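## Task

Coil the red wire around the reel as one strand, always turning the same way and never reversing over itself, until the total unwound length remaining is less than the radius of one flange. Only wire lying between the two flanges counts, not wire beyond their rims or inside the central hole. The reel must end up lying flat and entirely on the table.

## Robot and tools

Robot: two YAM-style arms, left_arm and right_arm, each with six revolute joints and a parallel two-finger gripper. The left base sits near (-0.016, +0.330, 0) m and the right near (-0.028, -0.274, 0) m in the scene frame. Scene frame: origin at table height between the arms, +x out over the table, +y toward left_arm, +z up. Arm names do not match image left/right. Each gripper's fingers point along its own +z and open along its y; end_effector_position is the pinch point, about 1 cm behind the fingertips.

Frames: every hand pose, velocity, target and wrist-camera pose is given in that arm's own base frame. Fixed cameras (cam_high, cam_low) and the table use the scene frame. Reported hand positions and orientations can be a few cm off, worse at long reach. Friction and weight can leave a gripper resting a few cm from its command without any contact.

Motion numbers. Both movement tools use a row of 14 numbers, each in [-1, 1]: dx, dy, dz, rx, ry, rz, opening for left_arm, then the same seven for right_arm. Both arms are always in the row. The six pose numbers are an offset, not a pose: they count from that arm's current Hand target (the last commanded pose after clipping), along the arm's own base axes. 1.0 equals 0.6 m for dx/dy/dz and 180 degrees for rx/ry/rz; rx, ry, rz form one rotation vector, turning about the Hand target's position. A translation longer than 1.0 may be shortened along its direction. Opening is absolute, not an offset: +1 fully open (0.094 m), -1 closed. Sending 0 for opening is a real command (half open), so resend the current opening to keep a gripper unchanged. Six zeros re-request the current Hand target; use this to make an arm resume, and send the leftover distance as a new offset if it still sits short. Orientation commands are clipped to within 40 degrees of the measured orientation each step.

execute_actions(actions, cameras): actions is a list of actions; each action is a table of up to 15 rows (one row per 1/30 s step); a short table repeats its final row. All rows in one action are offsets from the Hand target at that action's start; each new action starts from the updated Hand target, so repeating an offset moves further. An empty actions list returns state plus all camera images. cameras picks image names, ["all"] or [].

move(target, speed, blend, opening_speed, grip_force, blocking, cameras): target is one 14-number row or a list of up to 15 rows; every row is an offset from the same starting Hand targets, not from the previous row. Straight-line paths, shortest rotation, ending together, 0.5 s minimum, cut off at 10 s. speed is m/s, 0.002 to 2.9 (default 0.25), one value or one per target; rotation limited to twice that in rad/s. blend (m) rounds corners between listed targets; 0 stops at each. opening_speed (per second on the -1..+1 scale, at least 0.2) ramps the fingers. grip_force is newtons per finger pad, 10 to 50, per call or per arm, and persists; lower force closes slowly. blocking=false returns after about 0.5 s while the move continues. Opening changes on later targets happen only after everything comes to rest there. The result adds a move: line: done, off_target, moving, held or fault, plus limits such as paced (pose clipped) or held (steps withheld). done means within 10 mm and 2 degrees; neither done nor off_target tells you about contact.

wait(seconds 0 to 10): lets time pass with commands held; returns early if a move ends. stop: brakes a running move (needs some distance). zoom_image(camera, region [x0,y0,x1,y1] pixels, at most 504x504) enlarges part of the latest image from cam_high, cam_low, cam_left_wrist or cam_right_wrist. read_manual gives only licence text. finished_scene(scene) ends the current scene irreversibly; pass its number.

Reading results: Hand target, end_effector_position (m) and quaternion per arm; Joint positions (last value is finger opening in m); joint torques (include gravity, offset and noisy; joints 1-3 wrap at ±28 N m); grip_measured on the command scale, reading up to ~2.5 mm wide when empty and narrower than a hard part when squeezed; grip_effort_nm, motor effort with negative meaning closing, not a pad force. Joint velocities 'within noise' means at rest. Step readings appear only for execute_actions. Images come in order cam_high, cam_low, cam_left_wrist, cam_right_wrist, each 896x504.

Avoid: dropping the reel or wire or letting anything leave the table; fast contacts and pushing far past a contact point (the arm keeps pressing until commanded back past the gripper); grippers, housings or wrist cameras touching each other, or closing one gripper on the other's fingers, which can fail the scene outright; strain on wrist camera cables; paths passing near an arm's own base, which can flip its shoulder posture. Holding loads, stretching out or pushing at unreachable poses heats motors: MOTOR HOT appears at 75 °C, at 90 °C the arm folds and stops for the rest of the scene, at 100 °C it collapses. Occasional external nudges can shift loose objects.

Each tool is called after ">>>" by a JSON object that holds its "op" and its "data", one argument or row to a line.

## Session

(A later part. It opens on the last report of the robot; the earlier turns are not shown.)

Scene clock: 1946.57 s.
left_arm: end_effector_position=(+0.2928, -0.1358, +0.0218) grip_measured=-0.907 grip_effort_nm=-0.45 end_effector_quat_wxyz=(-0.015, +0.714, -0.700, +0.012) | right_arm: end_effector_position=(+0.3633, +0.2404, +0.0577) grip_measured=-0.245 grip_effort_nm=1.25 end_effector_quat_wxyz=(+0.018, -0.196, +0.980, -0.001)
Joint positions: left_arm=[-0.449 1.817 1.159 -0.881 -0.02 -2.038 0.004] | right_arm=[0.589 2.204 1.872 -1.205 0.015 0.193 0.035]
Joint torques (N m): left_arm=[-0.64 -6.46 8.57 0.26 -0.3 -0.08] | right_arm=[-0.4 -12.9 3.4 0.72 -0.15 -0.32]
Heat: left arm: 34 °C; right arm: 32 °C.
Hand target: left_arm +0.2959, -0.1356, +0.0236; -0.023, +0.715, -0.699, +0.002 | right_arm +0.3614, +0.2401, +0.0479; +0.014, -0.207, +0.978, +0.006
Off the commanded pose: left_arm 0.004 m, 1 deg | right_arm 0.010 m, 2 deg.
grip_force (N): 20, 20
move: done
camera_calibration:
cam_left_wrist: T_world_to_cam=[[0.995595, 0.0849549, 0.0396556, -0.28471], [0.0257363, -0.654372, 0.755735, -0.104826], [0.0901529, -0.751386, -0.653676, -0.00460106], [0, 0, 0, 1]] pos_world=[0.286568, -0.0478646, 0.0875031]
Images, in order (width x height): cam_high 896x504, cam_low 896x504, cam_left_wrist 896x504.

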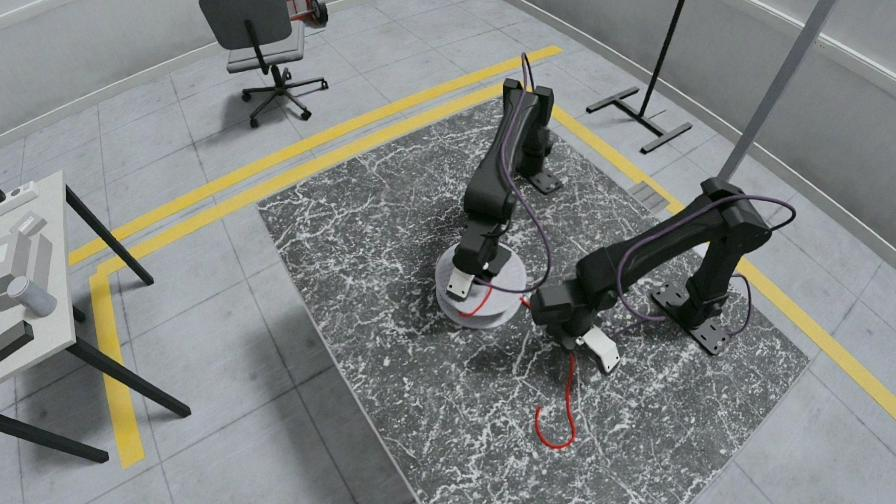

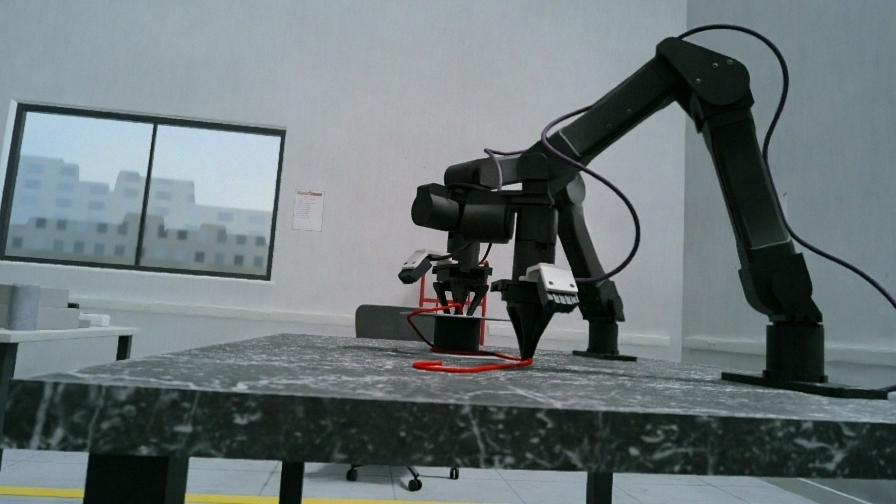

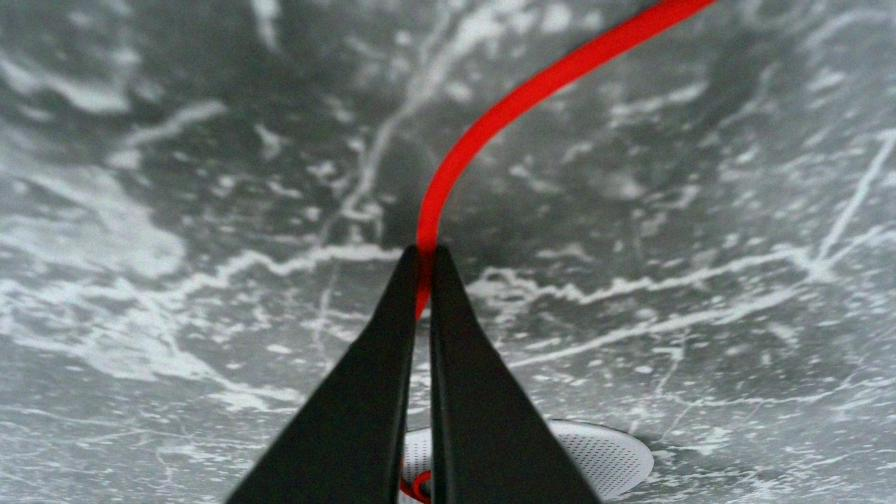

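>>> {"op": "move", "data": {
  "target": [
    [0,0,-0.016,0,0,0,-1,0,0,0,0,0,0,0.05],
    [0,0,-0.016,0,0,0,-0.5,0,0,0,0,0,0,0.05],
    [0.017,0.054,-0.016,0,0,-0.11,-0.5,0,0,0,0,0,0,0.05],
    [0.087,0.104,-0.016,0,0,-0.22,-0.5,0,0,0,0,0,0,0.05]
  ],
  "speed": [0.06,0.06,0.1,0.1],
  "blend": [0,0,0.01,0],
  "cameras": ["cam_high","cam_left_wrist"]
}}

Scene clock: 1996.87 s.
left_arm: end_effector_position=(+0.3437, -0.0750, +0.0142) grip_measured=-0.502 grip_effort_nm=0.14 end_effector_quat_wxyz=(+0.024, -0.435, +0.900, -0.013) | right_arm: end_effector_position=(+0.3633, +0.2404, +0.0577) grip_measured=-0.245 grip_effort_nm=1.25 end_effector_quat_wxyz=(+0.018, -0.196, +0.980, -0.001)
Joint positions: left_arm=[-0.222 1.912 1.251 -0.856 -0.01 -1.124 0.023] | right_arm=[0.589 2.204 1.872 -1.205 0.015 0.193 0.035]
Joint torques (N m): left_arm=[0.49 -7.05 8.51 0.41 -0.08 0.1] | right_arm=[-0.47 -12.82 3.52 0.69 -0.19 -0.28]
Heat: left arm: 36 °C; right arm: 30 °C.
Hand target: left_arm +0.3481, -0.0733, +0.0140; +0.021, -0.436, +0.900, -0.009 | right_arm +0.3614, +0.2401, +0.0479; +0.014, -0.207, +0.978, +0.006
Off the commanded pose: left_arm 0.005 m, 1 deg | right_arm 0.010 m, 2 deg.
grip_force (N): 20, 20
move: done
camera_calibration:
cam_left_wrist: T_world_to_cam=[[0.822203, -0.567127, 0.0484621, -0.329749], [-0.412675, -0.535306, 0.736985, 0.0992568], [-0.392022, -0.625951, -0.674169, 0.207056], [0, 0, 0, 1]] pos_world=[0.393252, -0.00427001, 0.0824201]
Images, in order (width x height): cam_high 896x504, cam_left_wrist 896x504.

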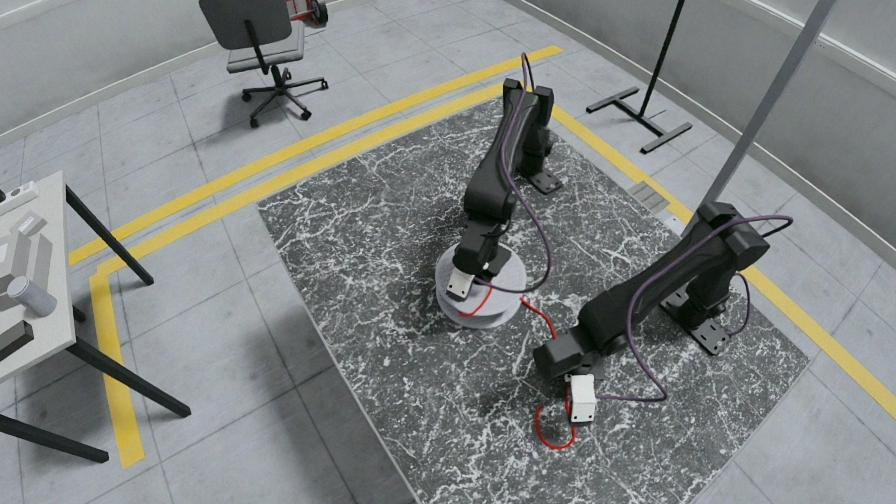

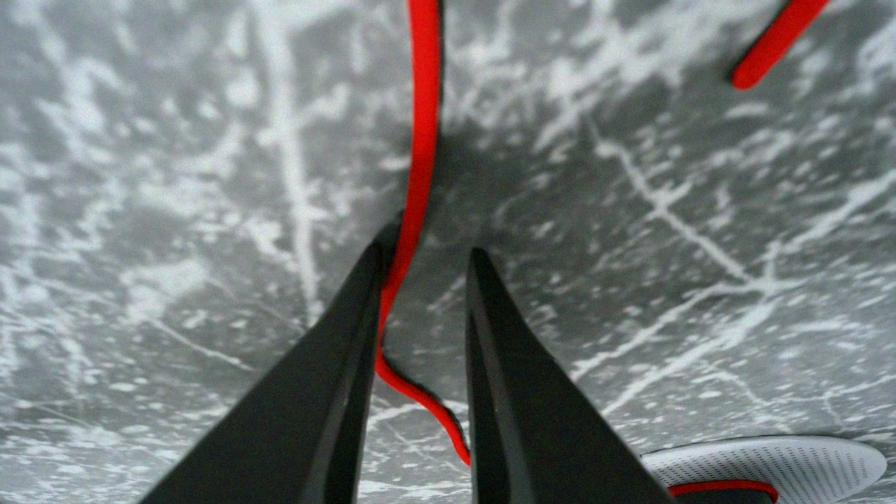

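>>> {"op": "move", "data": {
  "target": [
    [0.043,0.051,0.0,0,0,0,-0.5,0,0,0,0,0,0,0.05],
    [0.043,0.051,0.0,0,0,0,-1,0,0,0,0,0,0,0.05],
    [0.043,0.051,0.014,0,0,0,-1,0,0,0,0,0,0,0.05]
  ],
  "speed": [0.1,0.06,0.06],
  "cameras": ["cam_high","cam_left_wrist"]
}}

Scene clock: 2006.67 s.
left_arm: end_effector_position=(+0.3678, -0.0432, +0.0186) grip_measured=-0.907 grip_effort_nm=-0.45 end_effector_quat_wxyz=(+0.018, -0.437, +0.899, -0.009) | right_arm: end_effector_position=(+0.3633, +0.2404, +0.0577) grip_measured=-0.245 grip_effort_nm=1.25 end_effector_quat_wxyz=(+0.018, -0.196, +0.980, -0.001)
Joint positions: left_arm=[-0.122 1.982 1.37 -0.918 -0.005 -1.026 0.004] | right_arm=[0.589 2.204 1.872 -1.205 0.015 0.193 0.035]
Joint torques (N m): left_arm=[0.18 -8.39 8.85 0.41 -0.09 0.09] | right_arm=[-0.55 -13.01 3.47 0.69 -0.17 -0.27]
Heat: left arm: 35 °C; right arm: 30 °C.
Hand target: left_arm +0.3739, -0.0426, +0.0224; +0.021, -0.436, +0.900, -0.009 | right_arm +0.3614, +0.2401, +0.0479; +0.014, -0.207, +0.978, +0.006
Off the commanded pose: left_arm 0.007 m, 0 deg | right_arm 0.010 m, 2 deg.
grip_force (N): 20, 20
move: done
camera_calibration:
cam_left_wrist: T_world_to_cam=[[0.824455, -0.564832, 0.0352057, -0.332213], [-0.400632, -0.53858, 0.741233, 0.11841], [-0.399711, -0.625217, -0.670324, 0.242156], [0, 0, 0, 1]] pos_world=[0.418126, 0.0275292, 0.0862491]
Images, in order (width x height): cam_high 896x504, cam_left_wrist 896x504.

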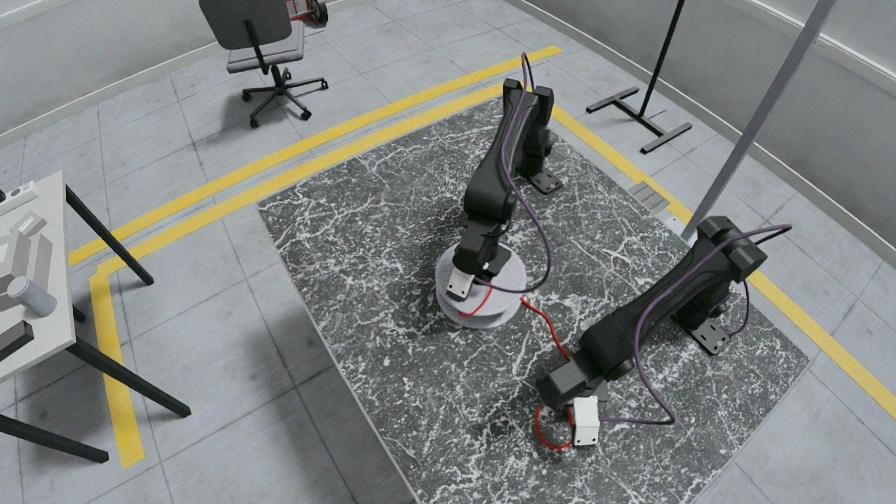

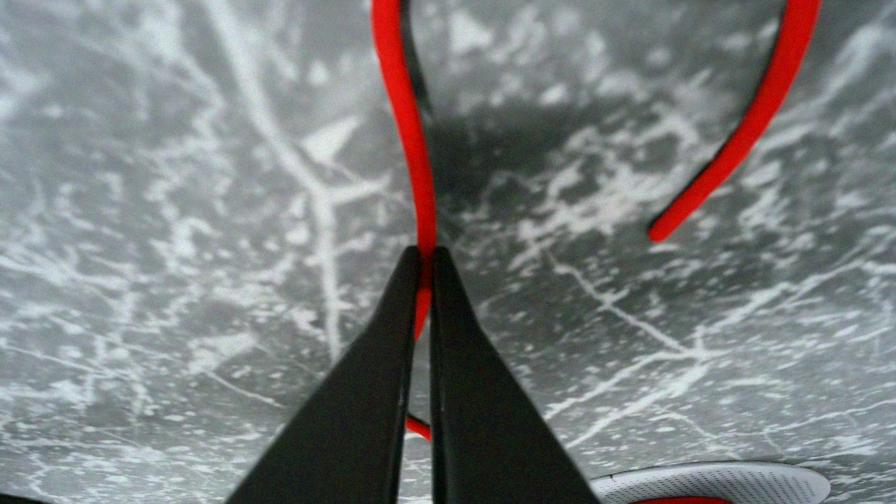

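>>> {"op": "move", "data": {
  "target": [-0.012,-0.06,0.0,0,0,0.12,-1,0,0,0,0,0,0.36,0.05],
  "speed": 0.17,
  "cameras": ["cam_high","cam_low","cam_right_wrist"]
}}

Scene clock: 2016.27 s.
left_arm: end_effector_position=(+0.3608, -0.0786, +0.0186) grip_measured=-0.907 grip_effort_nm=-0.45 end_effector_quat_wxyz=(+0.014, -0.595, +0.804, -0.012) | right_arm: end_effector_position=(+0.3664, +0.2397, +0.0577) grip_measured=-0.244 grip_effort_nm=1.25 end_effector_quat_wxyz=(-0.021, +0.690, -0.723, +0.003)
Joint positions: left_arm=[-0.22 1.982 1.37 -0.923 -0.005 -1.494 0.004] | right_arm=[0.576 2.204 1.872 -1.196 -0.002 -0.948 0.036]
Joint torques (N m): left_arm=[-0.61 -8.27 9.13 0.33 -0.26 -0.09] | right_arm=[-0.55 -11.12 5.59 0.3 -0.26 -0.32]
Heat: left arm: 36 °C; right arm: 30 °C.
Hand target: left_arm +0.3668, -0.0787, +0.0224; +0.022, -0.597, +0.802, -0.005 | right_arm +0.3615, +0.2401, +0.0479; -0.008, +0.699, -0.715, -0.013
Off the commanded pose: left_arm 0.007 m, 1 deg | right_arm 0.011 m, 3 deg.
grip_force (N): 20, 20
move: off_target (right_arm)
camera_calibration:
cam_right_wrist: T_world_to_cam=[[0.998999, 0.025873, 0.0364897, -0.378096], [-0.00894716, -0.683688, 0.729719, 0.132519], [0.0438276, -0.729315, -0.682772, 0.310962], [0, 0, 0, 1]] pos_world=[0.365274, 0.327174, 0.129411]
Images, in order (width x height): cam_high 896x504, cam_low 896x504, cam_right_wrist 896x504.

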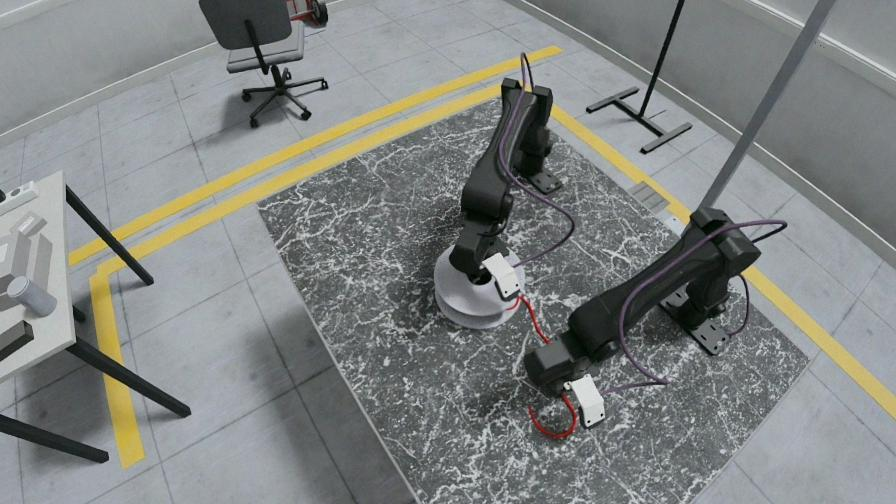

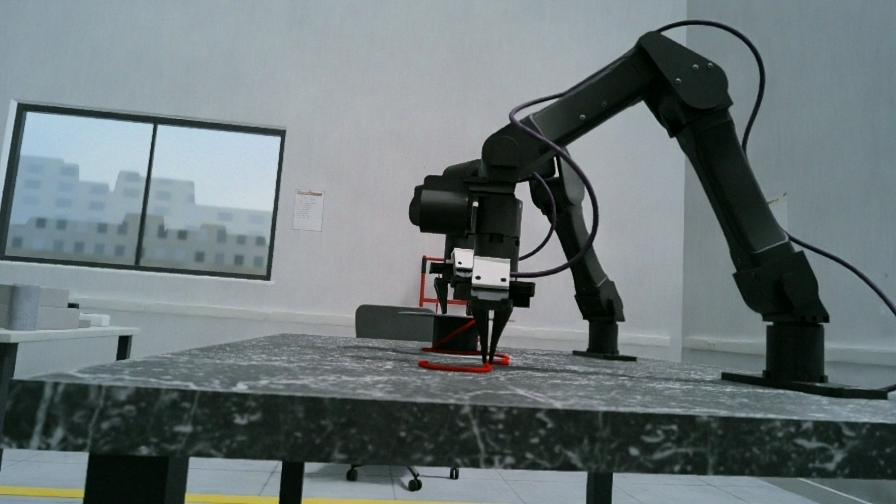

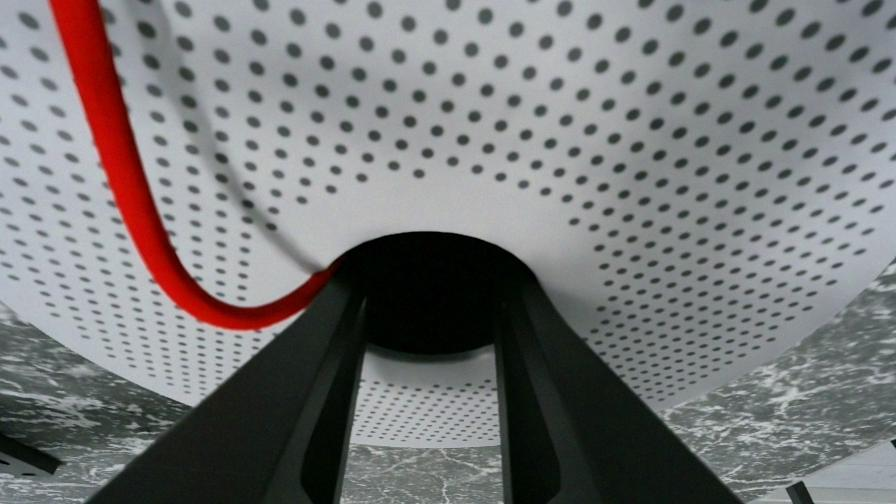

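>>> {"op": "move", "data": {
  "target": [
    [-0.005,-0.0245,0.0,0,0,0.03,-1,0,0,0,0,0,0.111,0.05],
    [-0.005,-0.0245,0.0,0,0,0.03,-1,0,0,0,0,0,0.111,-1],
    [-0.005,-0.0245,0.0,0,0,0.03,-1,0,0,0,0,0,-0.42,-1],
    [-0.005,-0.0245,0.0,0,0,0.03,-1,0,0,0,0,0,-0.945,-1]
  ],
  "speed": [0.17,0.2,0.45,0.45],
  "blend": [0,0,0.02,0],
  "cameras": ["cam_high","cam_low","cam_right_wrist"]
}}

Scene clock: 2035.17 s.
left_arm: end_effector_position=(+0.3596, -0.0942, +0.0212) grip_measured=-0.907 grip_effort_nm=-0.45 end_effector_quat_wxyz=(+0.015, -0.632, +0.775, -0.015) | right_arm: end_effector_position=(+0.3612, +0.2396, +0.0497) grip_measured=-0.994 grip_effort_nm=-0.36 end_effector_quat_wxyz=(+0.009, +0.650, +0.759, +0.005)
Joint positions: left_arm=[-0.263 1.982 1.38 -0.928 -0.007 -1.631 0.004] | right_arm=[0.589 2.22 1.866 -1.203 0.014 2.006 0]
Joint torques (N m): left_arm=[-0.58 -7.94 8.91 0.32 -0.32 -0.08] | right_arm=[0.61 -10.86 8.35 -0.04 0.2 0.15]
Heat: left arm: 36 °C; right arm: 31 °C.
Hand target: left_arm +0.3637, -0.0934, +0.0224; +0.022, -0.634, +0.773, -0.004 | right_arm +0.3614, +0.2402, +0.0479; +0.013, +0.652, +0.758, -0.007
Off the commanded pose: left_arm 0.004 m, 1 deg | right_arm 0.002 m, 1 deg.
grip_force (N): 20, 20
move: done; target 2's new opening was sent with right_arm's hand 0.011 m and 3 deg from that target
camera_calibration:
cam_right_wrist: T_world_to_cam=[[-0.974117, -0.225451, -0.0163461, 0.40283], [-0.16335, 0.652123, 0.740306, -0.126474], [-0.156243, 0.723815, -0.672072, 0.0291187], [0, 0, 0, 1]] pos_world=[0.376294, 0.152218, 0.119784]
Images, in order (width x height): cam_high 896x504, cam_low 896x504, cam_right_wrist 896x504.

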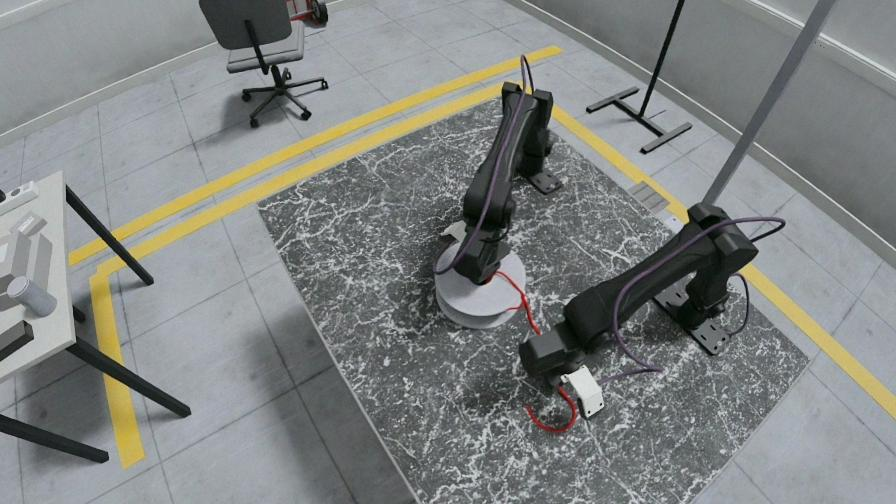

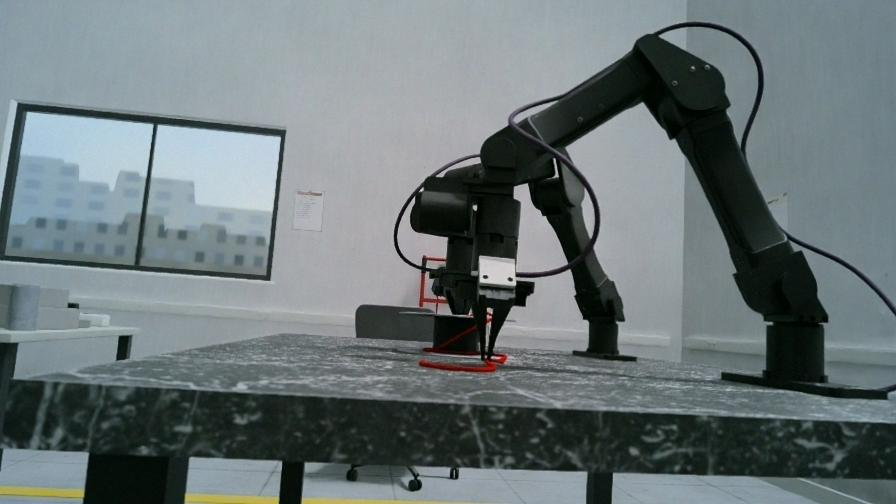

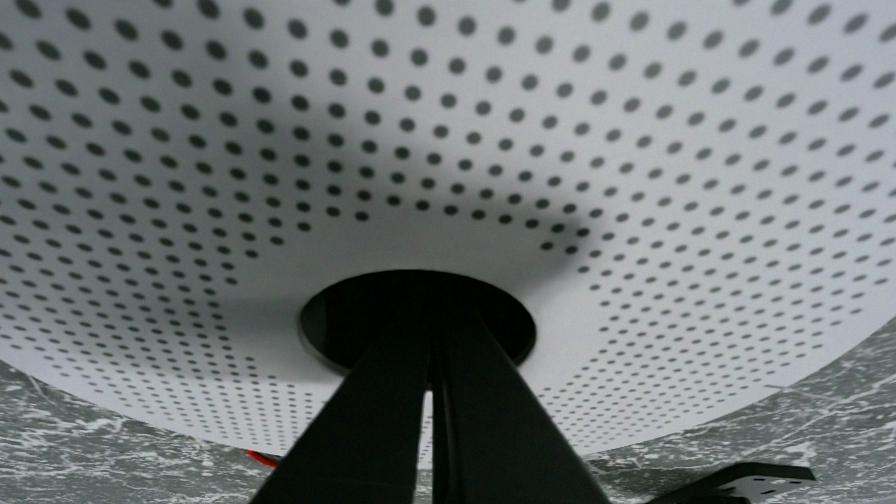

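>>> {"op": "zoom_image", "data": {
  "camera": "cam_high",
  "region": [420, 230, 620, 440]
}}

>>> {"op": "zoom_image", "data": {
  "camera": "cam_low",
  "region": [390, 280, 560, 380]
}}

Scaled by 2.400 from the camera's 896x504 image, which has a finer 1280x720 frame.

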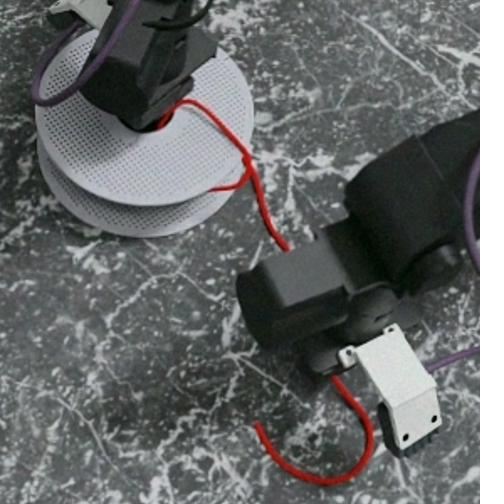

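Scaled by 2.965 from the camera's 896x504 image, which has a finer 1280x720 frame.

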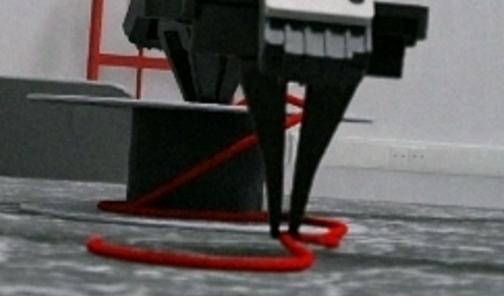

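>>> {"op": "move", "data": {
  "target": [0,0,0,0,0,0,-1,0,0,0,0,0,0,0.05],
  "speed": 0.1,
  "opening_speed": 0.4,
  "cameras": ["cam_high","cam_right_wrist"]
}}

Scene clock: 2059.47 s.
left_arm: end_effector_position=(+0.3596, -0.0940, +0.0212) grip_measured=-0.907 grip_effort_nm=-0.45 end_effector_quat_wxyz=(+0.016, -0.632, +0.775, -0.014) | right_arm: end_effector_position=(+0.3626, +0.2396, +0.0573) grip_measured=-0.201 grip_effort_nm=1.25 end_effector_quat_wxyz=(+0.013, +0.651, +0.759, +0.004)
Joint positions: left_arm=[-0.263 1.982 1.38 -0.928 -0.008 -1.631 0.004] | right_arm=[0.591 2.22 1.896 -1.232 0.023 2.009 0.038]
Joint torques (N m): left_arm=[-0.58 -7.95 8.83 0.33 -0.3 -0.09] | right_arm=[0.27 -10.73 6.23 0.26 0.09 0.12]
Heat: left arm: 35 °C; right arm: 31 °C.
Hand target: left_arm +0.3638, -0.0934, +0.0224; +0.022, -0.634, +0.773, -0.004 | right_arm +0.3613, +0.2402, +0.0478; +0.013, +0.652, +0.758, -0.007
Off the commanded pose: left_arm 0.004 m, 1 deg | right_arm 0.010 m, 1 deg.
grip_force (N): 20, 20
move: done
camera_calibration:
cam_right_wrist: T_world_to_cam=[[-0.974278, -0.224377, -0.0209016, 0.40443], [-0.167089, 0.657046, 0.7351, -0.131472], [-0.151206, 0.719685, -0.677636, 0.0339042], [0, 0, 0, 1]] pos_world=[0.377187, 0.152728, 0.128073]
Images, in order (width x height): cam_high 896x504, cam_right_wrist 896x504.

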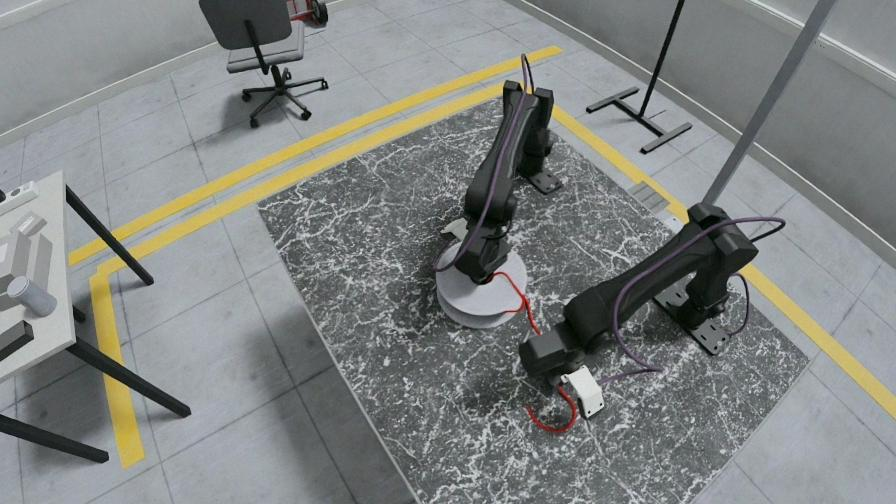

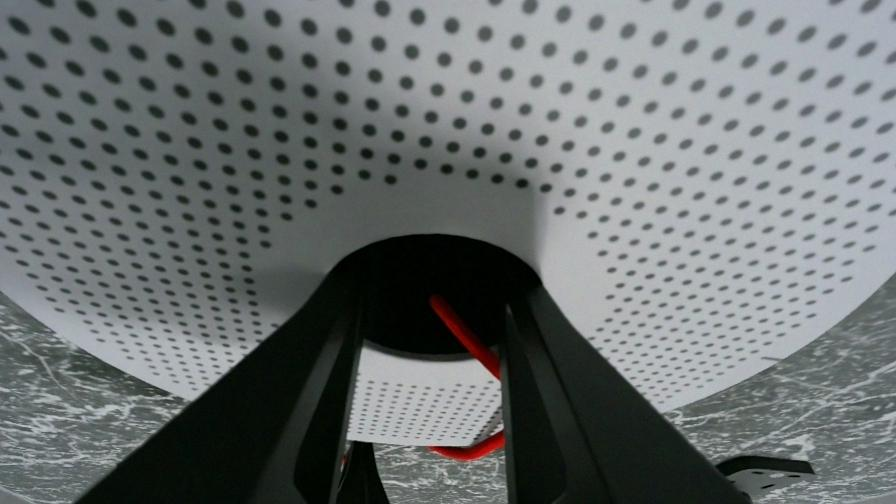

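>>> {"op": "move", "data": {
  "target": [-0.0145,-0.065,0.0,0,0,0.0,-1,0,0,0,0,0,0.333,0.05],
  "speed": 0.17,
  "cameras": ["cam_high","cam_low","cam_right_wrist"]
}}

Scene clock: 2079.47 s.
left_arm: end_effector_position=(+0.3515, -0.1330, +0.0222) grip_measured=-0.907 grip_effort_nm=-0.45 end_effector_quat_wxyz=(+0.015, -0.632, +0.775, -0.016) | right_arm: end_effector_position=(+0.3649, +0.2414, +0.0578) grip_measured=-0.200 grip_effort_nm=1.25 end_effector_quat_wxyz=(+0.019, +0.200, +0.980, +0.004)
Joint positions: left_arm=[-0.369 1.994 1.403 -0.937 -0.01 -1.738 0.004] | right_arm=[0.591 2.213 1.887 -1.212 0.022 0.994 0.038]
Joint torques (N m): left_arm=[-0.58 -7.88 8.88 0.31 -0.32 -0.06] | right_arm=[0.08 -12.98 3.47 0.64 0.04 -0.35]
Heat: left arm: 35 °C; right arm: 31 °C.
Hand target: left_arm +0.3551, -0.1324, +0.0224; +0.022, -0.634, +0.773, -0.004 | right_arm +0.3613, +0.2402, +0.0478; +0.015, +0.186, +0.982, +0.000
Off the commanded pose: left_arm 0.004 m, 2 deg | right_arm 0.011 m, 2 deg.
grip_force (N): 20, 20
move: off_target (right_arm)
camera_calibration:
cam_right_wrist: T_world_to_cam=[[-0.324256, -0.945901, -0.0113514, 0.343456], [-0.658323, 0.217024, 0.720772, 0.153658], [-0.679315, 0.241187, -0.69308, 0.342405], [0, 0, 0, 1]] pos_world=[0.445125, 0.208945, 0.130461]
Images, in order (width x height): cam_high 896x504, cam_low 896x504, cam_right_wrist 896x504.

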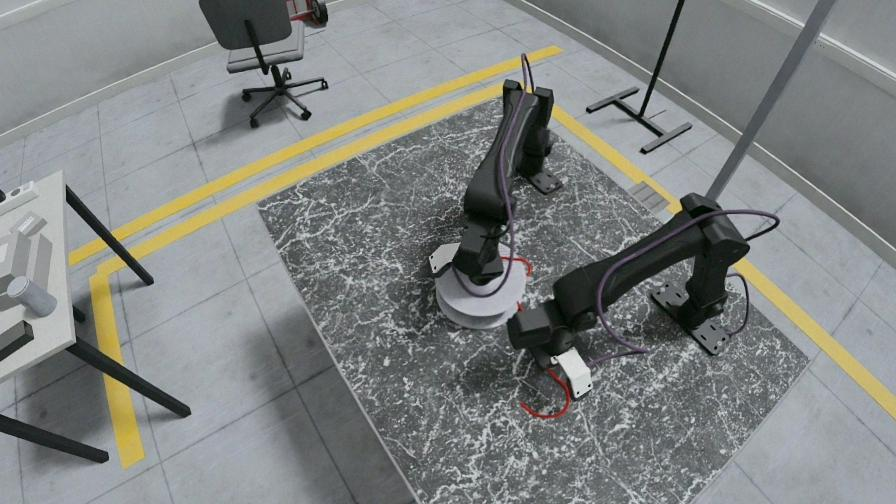

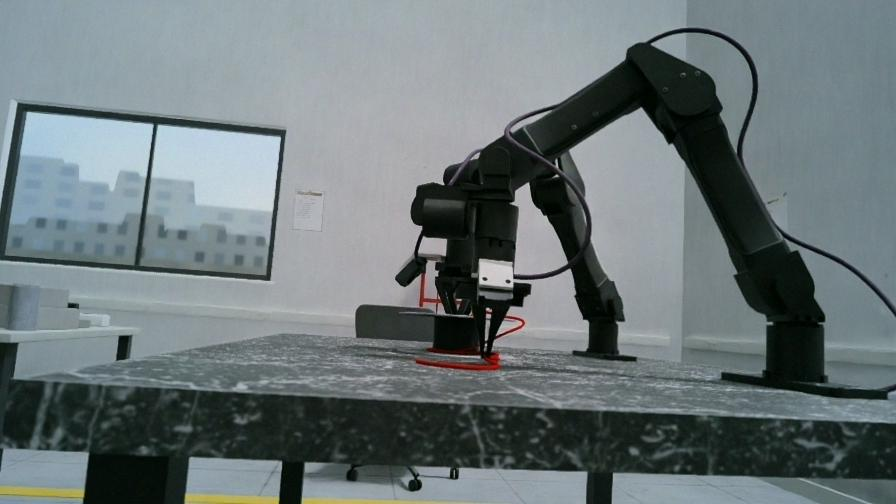

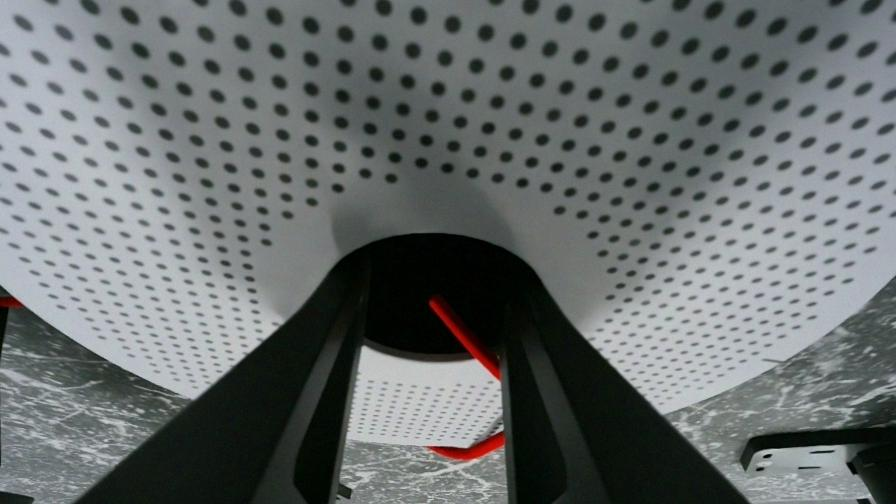

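>>> {"op": "zoom_image", "data": {
  "camera": "cam_high",
  "region": [480, 300, 640, 440]
}}

>>> {"op": "execute_actions", "data": {
  "actions": [],
  "cameras": ["cam_left_wrist"]
}}

Scaled by 3.150 from the camera's 896x504 image, which has a finer 1280x720 frame.

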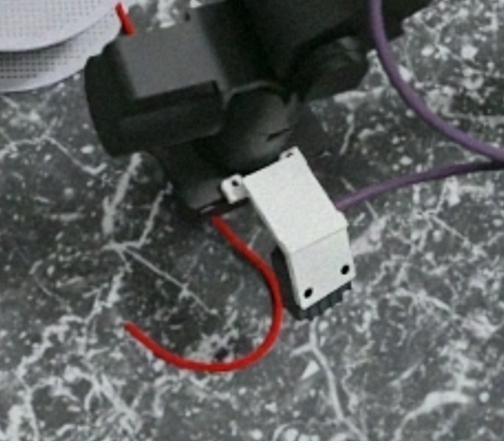

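Scene clock: 2083.47 s.
left_arm: end_effector_position=(+0.3515, -0.1330, +0.0222) grip_measured=-0.907 grip_effort_nm=-0.45 end_effector_quat_wxyz=(+0.015, -0.632, +0.775, -0.016) | right_arm: end_effector_position=(+0.3649, +0.2414, +0.0578) grip_measured=-0.200 grip_effort_nm=1.25 end_effector_quat_wxyz=(+0.019, +0.200, +0.980, +0.004)
Joint positions: left_arm=[-0.369 1.994 1.403 -0.937 -0.01 -1.738 0.004] | right_arm=[0.591 2.213 1.887 -1.212 0.022 0.994 0.038]
Joint velocities: within noise
Joint torques (N m): left_arm=[-0.61 -7.88 8.91 0.32 -0.32 -0.07] | right_arm=[0.18 -13.08 3.45 0.61 -0.02 -0.3]
Heat: left arm: 35 °C; right arm: 31 °C.
Hand target: left_arm +0.3551, -0.1324, +0.0224; +0.022, -0.634, +0.773, -0.004 | right_arm +0.3613, +0.2402, +0.0478; +0.015, +0.186, +0.982, +0.000
Tool commands: left_gripper/opening=-1.0 right_gripper/opening=+0.05
Off the commanded pose: left_arm 0.004 m, 2 deg | right_arm 0.011 m, 2 deg.
grip_force (N): 20, 20
camera_calibration:
cam_left_wrist: T_world_to_cam=[[0.989752, -0.135292, 0.0456953, -0.370858], [-0.122772, -0.64276, 0.756165, -0.0510397], [-0.0729319, -0.754026, -0.652783, 0.0494168], [0, 0, 0, 1]] pos_world=[0.364395, -0.0457187, 0.0877993]
Images, in order (width x height): cam_left_wrist 896x504.

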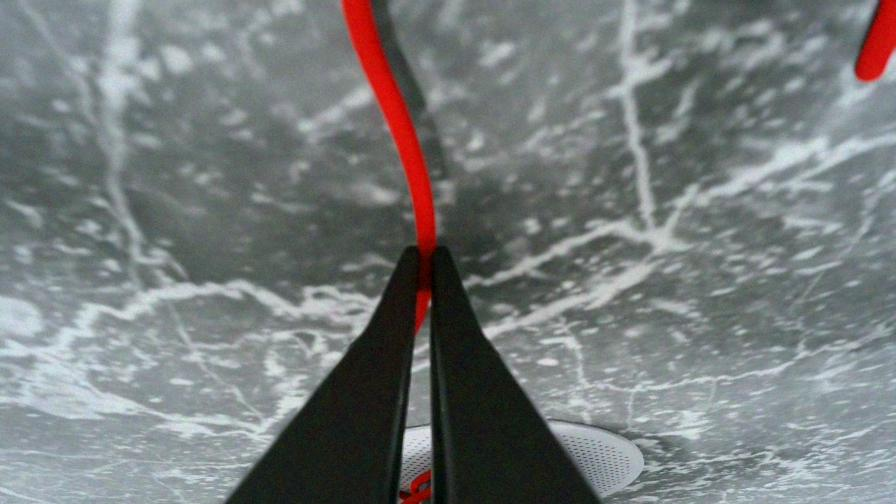

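>>> {"op": "move", "data": {
  "target": [
    [0,0,0,0,0,0,-0.2,0,0,0,0,0,0,0.05],
    [0,0,0.113,0,0,0,-0.2,0,0,0,0,0,0,0.05],
    [0.0615,0.144,0.113,0,0,-0.35,-0.2,0,0,0,0,0,0,0.05]
  ],
  "speed": [0.06,0.12,0.2],
  "opening_speed": 0.6,
  "blend": [0,0.02,0],
  "cameras": ["cam_high","cam_low","cam_left_wrist"]
}}

Scene clock: 2142.07 s.
left_arm: end_effector_position=(+0.3853, -0.0467, +0.0884) grip_measured=-0.202 grip_effort_nm=0.14 end_effector_quat_wxyz=(+0.015, -0.136, +0.990, -0.012) | right_arm: end_effector_position=(+0.3649, +0.2414, +0.0578) grip_measured=-0.200 grip_effort_nm=1.25 end_effector_quat_wxyz=(+0.019, +0.200, +0.980, +0.004)
Joint positions: left_arm=[-0.116 1.992 1.67 -1.213 0.016 -0.39 0.037] | right_arm=[0.591 2.213 1.887 -1.212 0.022 0.994 0.038]
Joint torques (N m): left_arm=[0.5 -8.17 9.52 0.43 0 0.07] | right_arm=[0.13 -13.01 3.36 0.61 0.01 -0.31]
Heat: left arm: 36 °C; right arm: 33 °C.
Hand target: left_arm +0.3919, -0.0460, +0.0903; +0.017, -0.137, +0.990, -0.016 | right_arm +0.3613, +0.2402, +0.0478; +0.015, +0.186, +0.982, +0.000
Off the commanded pose: left_arm 0.007 m, 0 deg | right_arm 0.011 m, 2 deg.
grip_force (N): 20, 20
move: off_target (right_arm)
camera_calibration:
cam_left_wrist: T_world_to_cam=[[0.332949, -0.942417, 0.0315474, -0.179002], [-0.641483, -0.201856, 0.740103, 0.180278], [-0.691118, -0.266654, -0.671753, 0.422812], [0, 0, 0, 1]] pos_world=[0.467457, -0.0195603, 0.156248]
Images, in order (width x height): cam_high 896x504, cam_low 896x504, cam_left_wrist 896x504.

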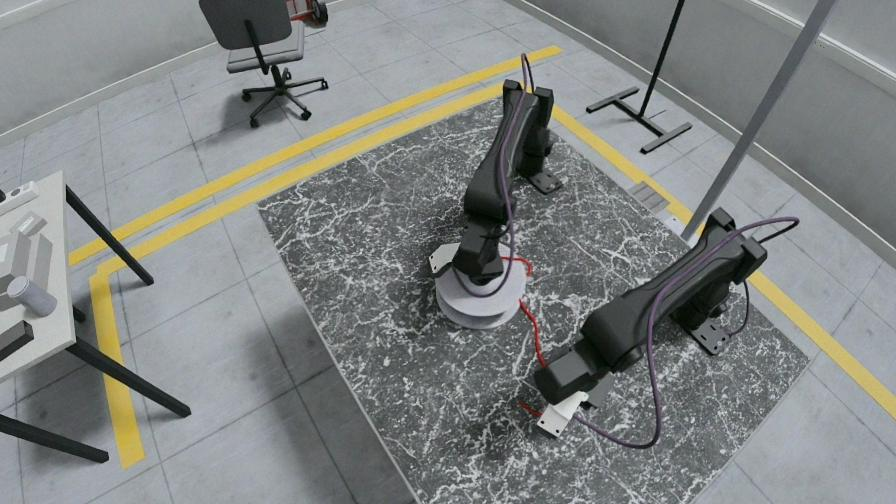

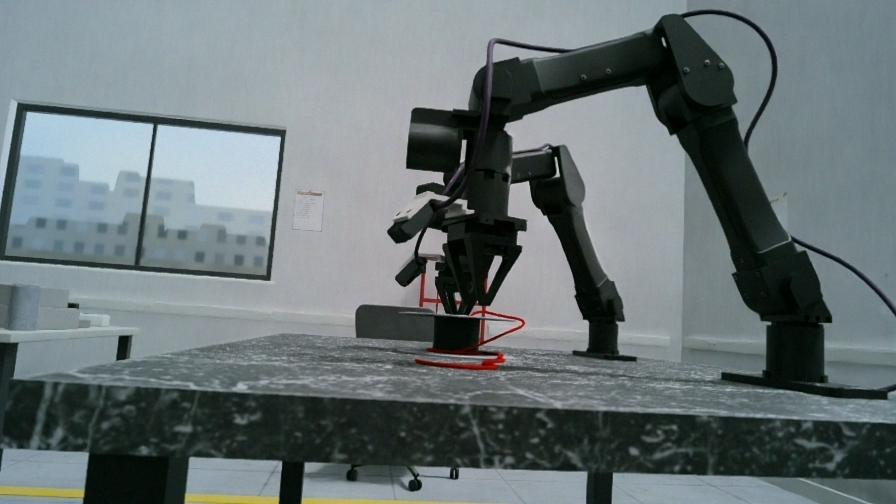

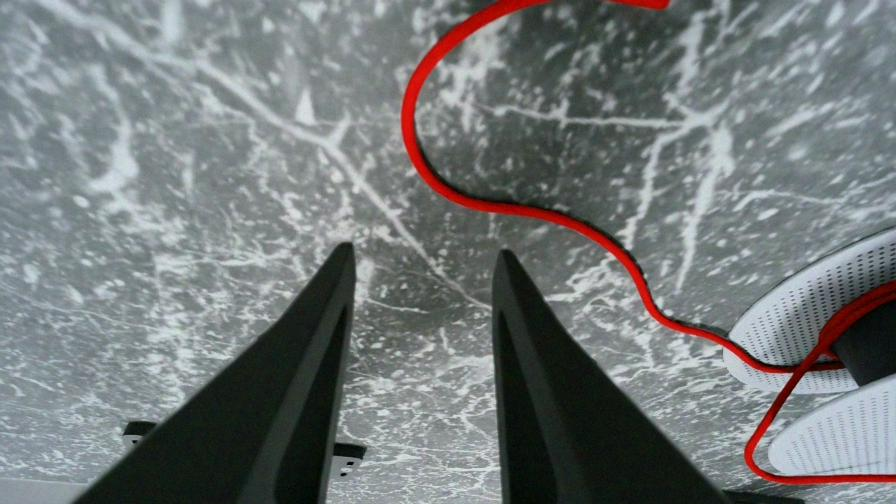

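>>> {"op": "move", "data": {
  "target": [0.0843,-0.075,0.0,0,0,-0.483,-0.2,0,0,0,0,0,0,0.05],
  "speed": 0.25,
  "cameras": ["cam_high","cam_left_wrist"]
}}

Scene clock: 2186.53 s.
left_arm: end_effector_position=(+0.4403, -0.0851, +0.0928) grip_measured=-0.202 grip_effort_nm=0.14 end_effector_quat_wxyz=(+0.002, +0.576, +0.817, -0.015) | right_arm: end_effector_position=(+0.3649, +0.2414, +0.0578) grip_measured=-0.200 grip_effort_nm=1.25 end_effector_quat_wxyz=(+0.019, +0.200, +0.980, +0.004)
Joint positions: left_arm=[-0.181 2.325 2.213 -1.468 0.03 1.047 0.037] | right_arm=[0.591 2.213 1.887 -1.212 0.022 0.994 0.038]
Joint torques (N m): left_arm=[-0.61 -10.11 9.14 0.33 0.06 0.09] | right_arm=[0.09 -13 3.43 0.6 0.01 -0.3]
Heat: left arm: 38 °C; right arm: 34 °C.
Hand target: left_arm +0.4426, -0.0911, +0.0904; +0.002, +0.582, +0.813, -0.023 | right_arm +0.3613, +0.2402, +0.0478; +0.015, +0.186, +0.982, +0.000
Off the commanded pose: left_arm 0.007 m, 1 deg | right_arm 0.011 m, 2 deg.
grip_force (N): 20, 20
move: off_target (right_arm)
camera_calibration:
cam_left_wrist: T_world_to_cam=[[-0.917342, -0.397243, 0.0261196, 0.363745], [-0.247545, 0.620572, 0.744051, 0.100804], [-0.311778, 0.676083, -0.667612, 0.366341], [0, 0, 0, 1]] pos_world=[0.472849, -0.165738, 0.160069]
Images, in order (width x height): cam_high 896x504, cam_left_wrist 896x504.

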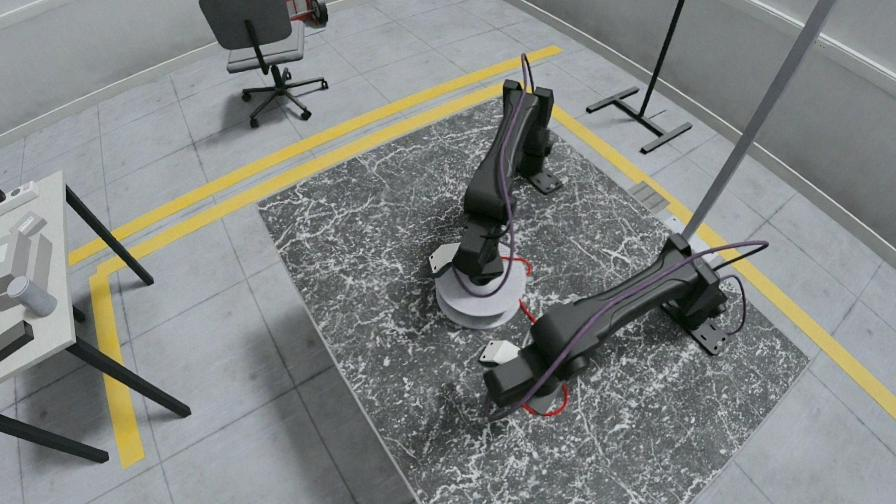

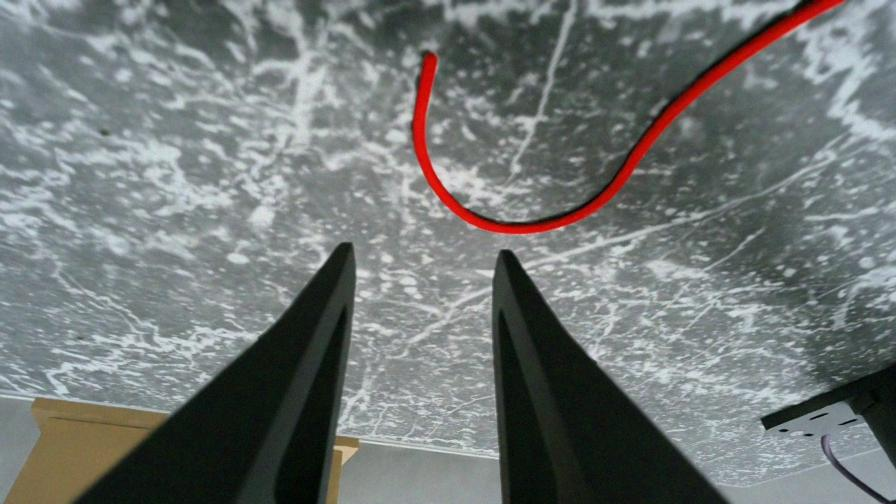

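>>> {"op": "move", "data": {
  "target": [
    [0,0.01,-0.09,0,0,-0.04,-0.2,0,0,0,0,0,0,0.05],
    [0,0.01,-0.125,0,0,-0.04,-0.2,0,0,0,0,0,0,0.05]
  ],
  "speed": [0.15,0.06],
  "blend": [0.01,0],
  "cameras": ["cam_high","cam_left_wrist"]
}}

Scene clock: 2204.23 s.
left_arm: end_effector_position=(+0.4477, -0.0865, +0.0300) grip_measured=-0.202 grip_effort_nm=0.14 end_effector_quat_wxyz=(+0.012, +0.631, +0.775, -0.010) | right_arm: end_effector_position=(+0.3649, +0.2414, +0.0578) grip_measured=-0.200 grip_effort_nm=1.25 end_effector_quat_wxyz=(+0.019, +0.200, +0.980, +0.004)
Joint positions: left_arm=[-0.181 2.335 1.98 -1.205 0.03 1.185 0.037] | right_arm=[0.591 2.213 1.887 -1.212 0.022 0.994 0.038]
Joint torques (N m): left_arm=[0.38 -10.32 4.67 0.52 0.04 0.11] | right_arm=[0.25 -13.03 3.4 0.63 0 -0.32]
Heat: left arm: 39 °C; right arm: 34 °C.
Hand target: left_arm +0.4425, -0.0851, +0.0153; +0.000, +0.632, +0.774, -0.023 | right_arm +0.3613, +0.2402, +0.0478; +0.015, +0.186, +0.982, +0.000
Off the commanded pose: left_arm 0.016 m, 2 deg | right_arm 0.011 m, 2 deg.
grip_force (N): 20, 20
move: off_target (left_arm, right_arm)
camera_calibration:
cam_left_wrist: T_world_to_cam=[[-0.963741, -0.266804, 0.00440396, 0.40434], [-0.177494, 0.653286, 0.736012, 0.121897], [-0.199248, 0.708543, -0.676955, 0.28046], [0, 0, 0, 1]] pos_world=[0.467196, -0.170472, 0.098361]
Images, in order (width x height): cam_high 896x504, cam_left_wrist 896x504.

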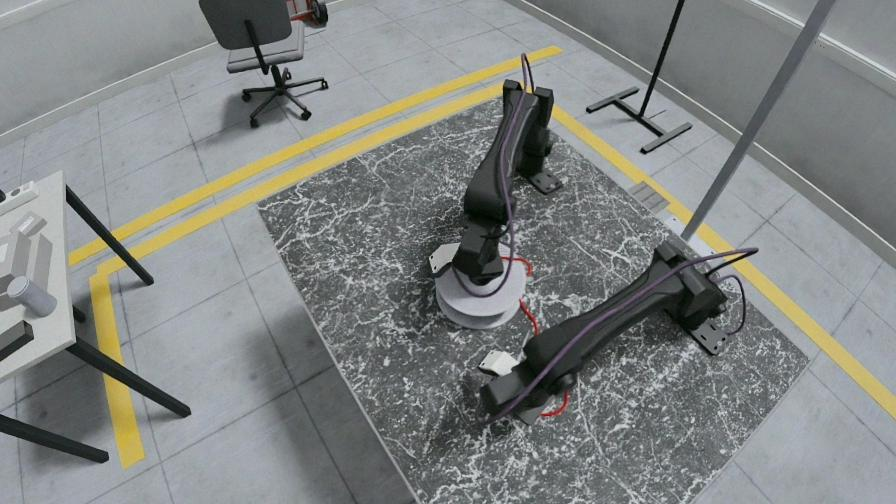

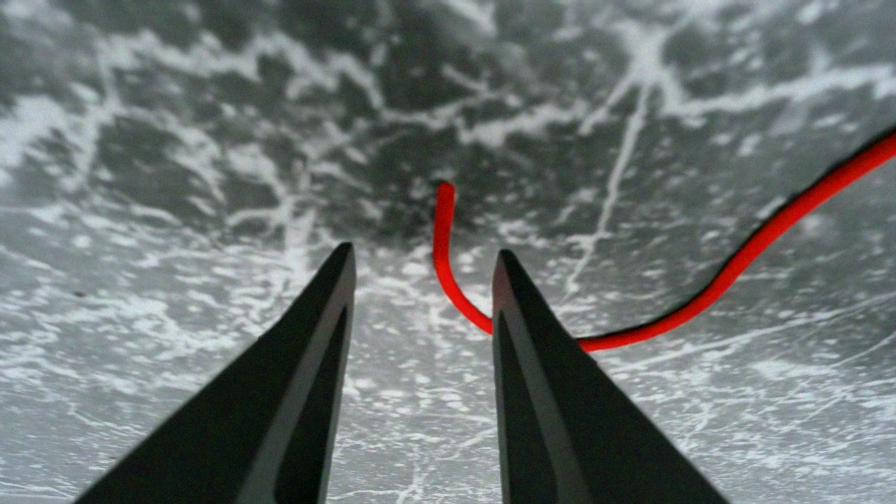

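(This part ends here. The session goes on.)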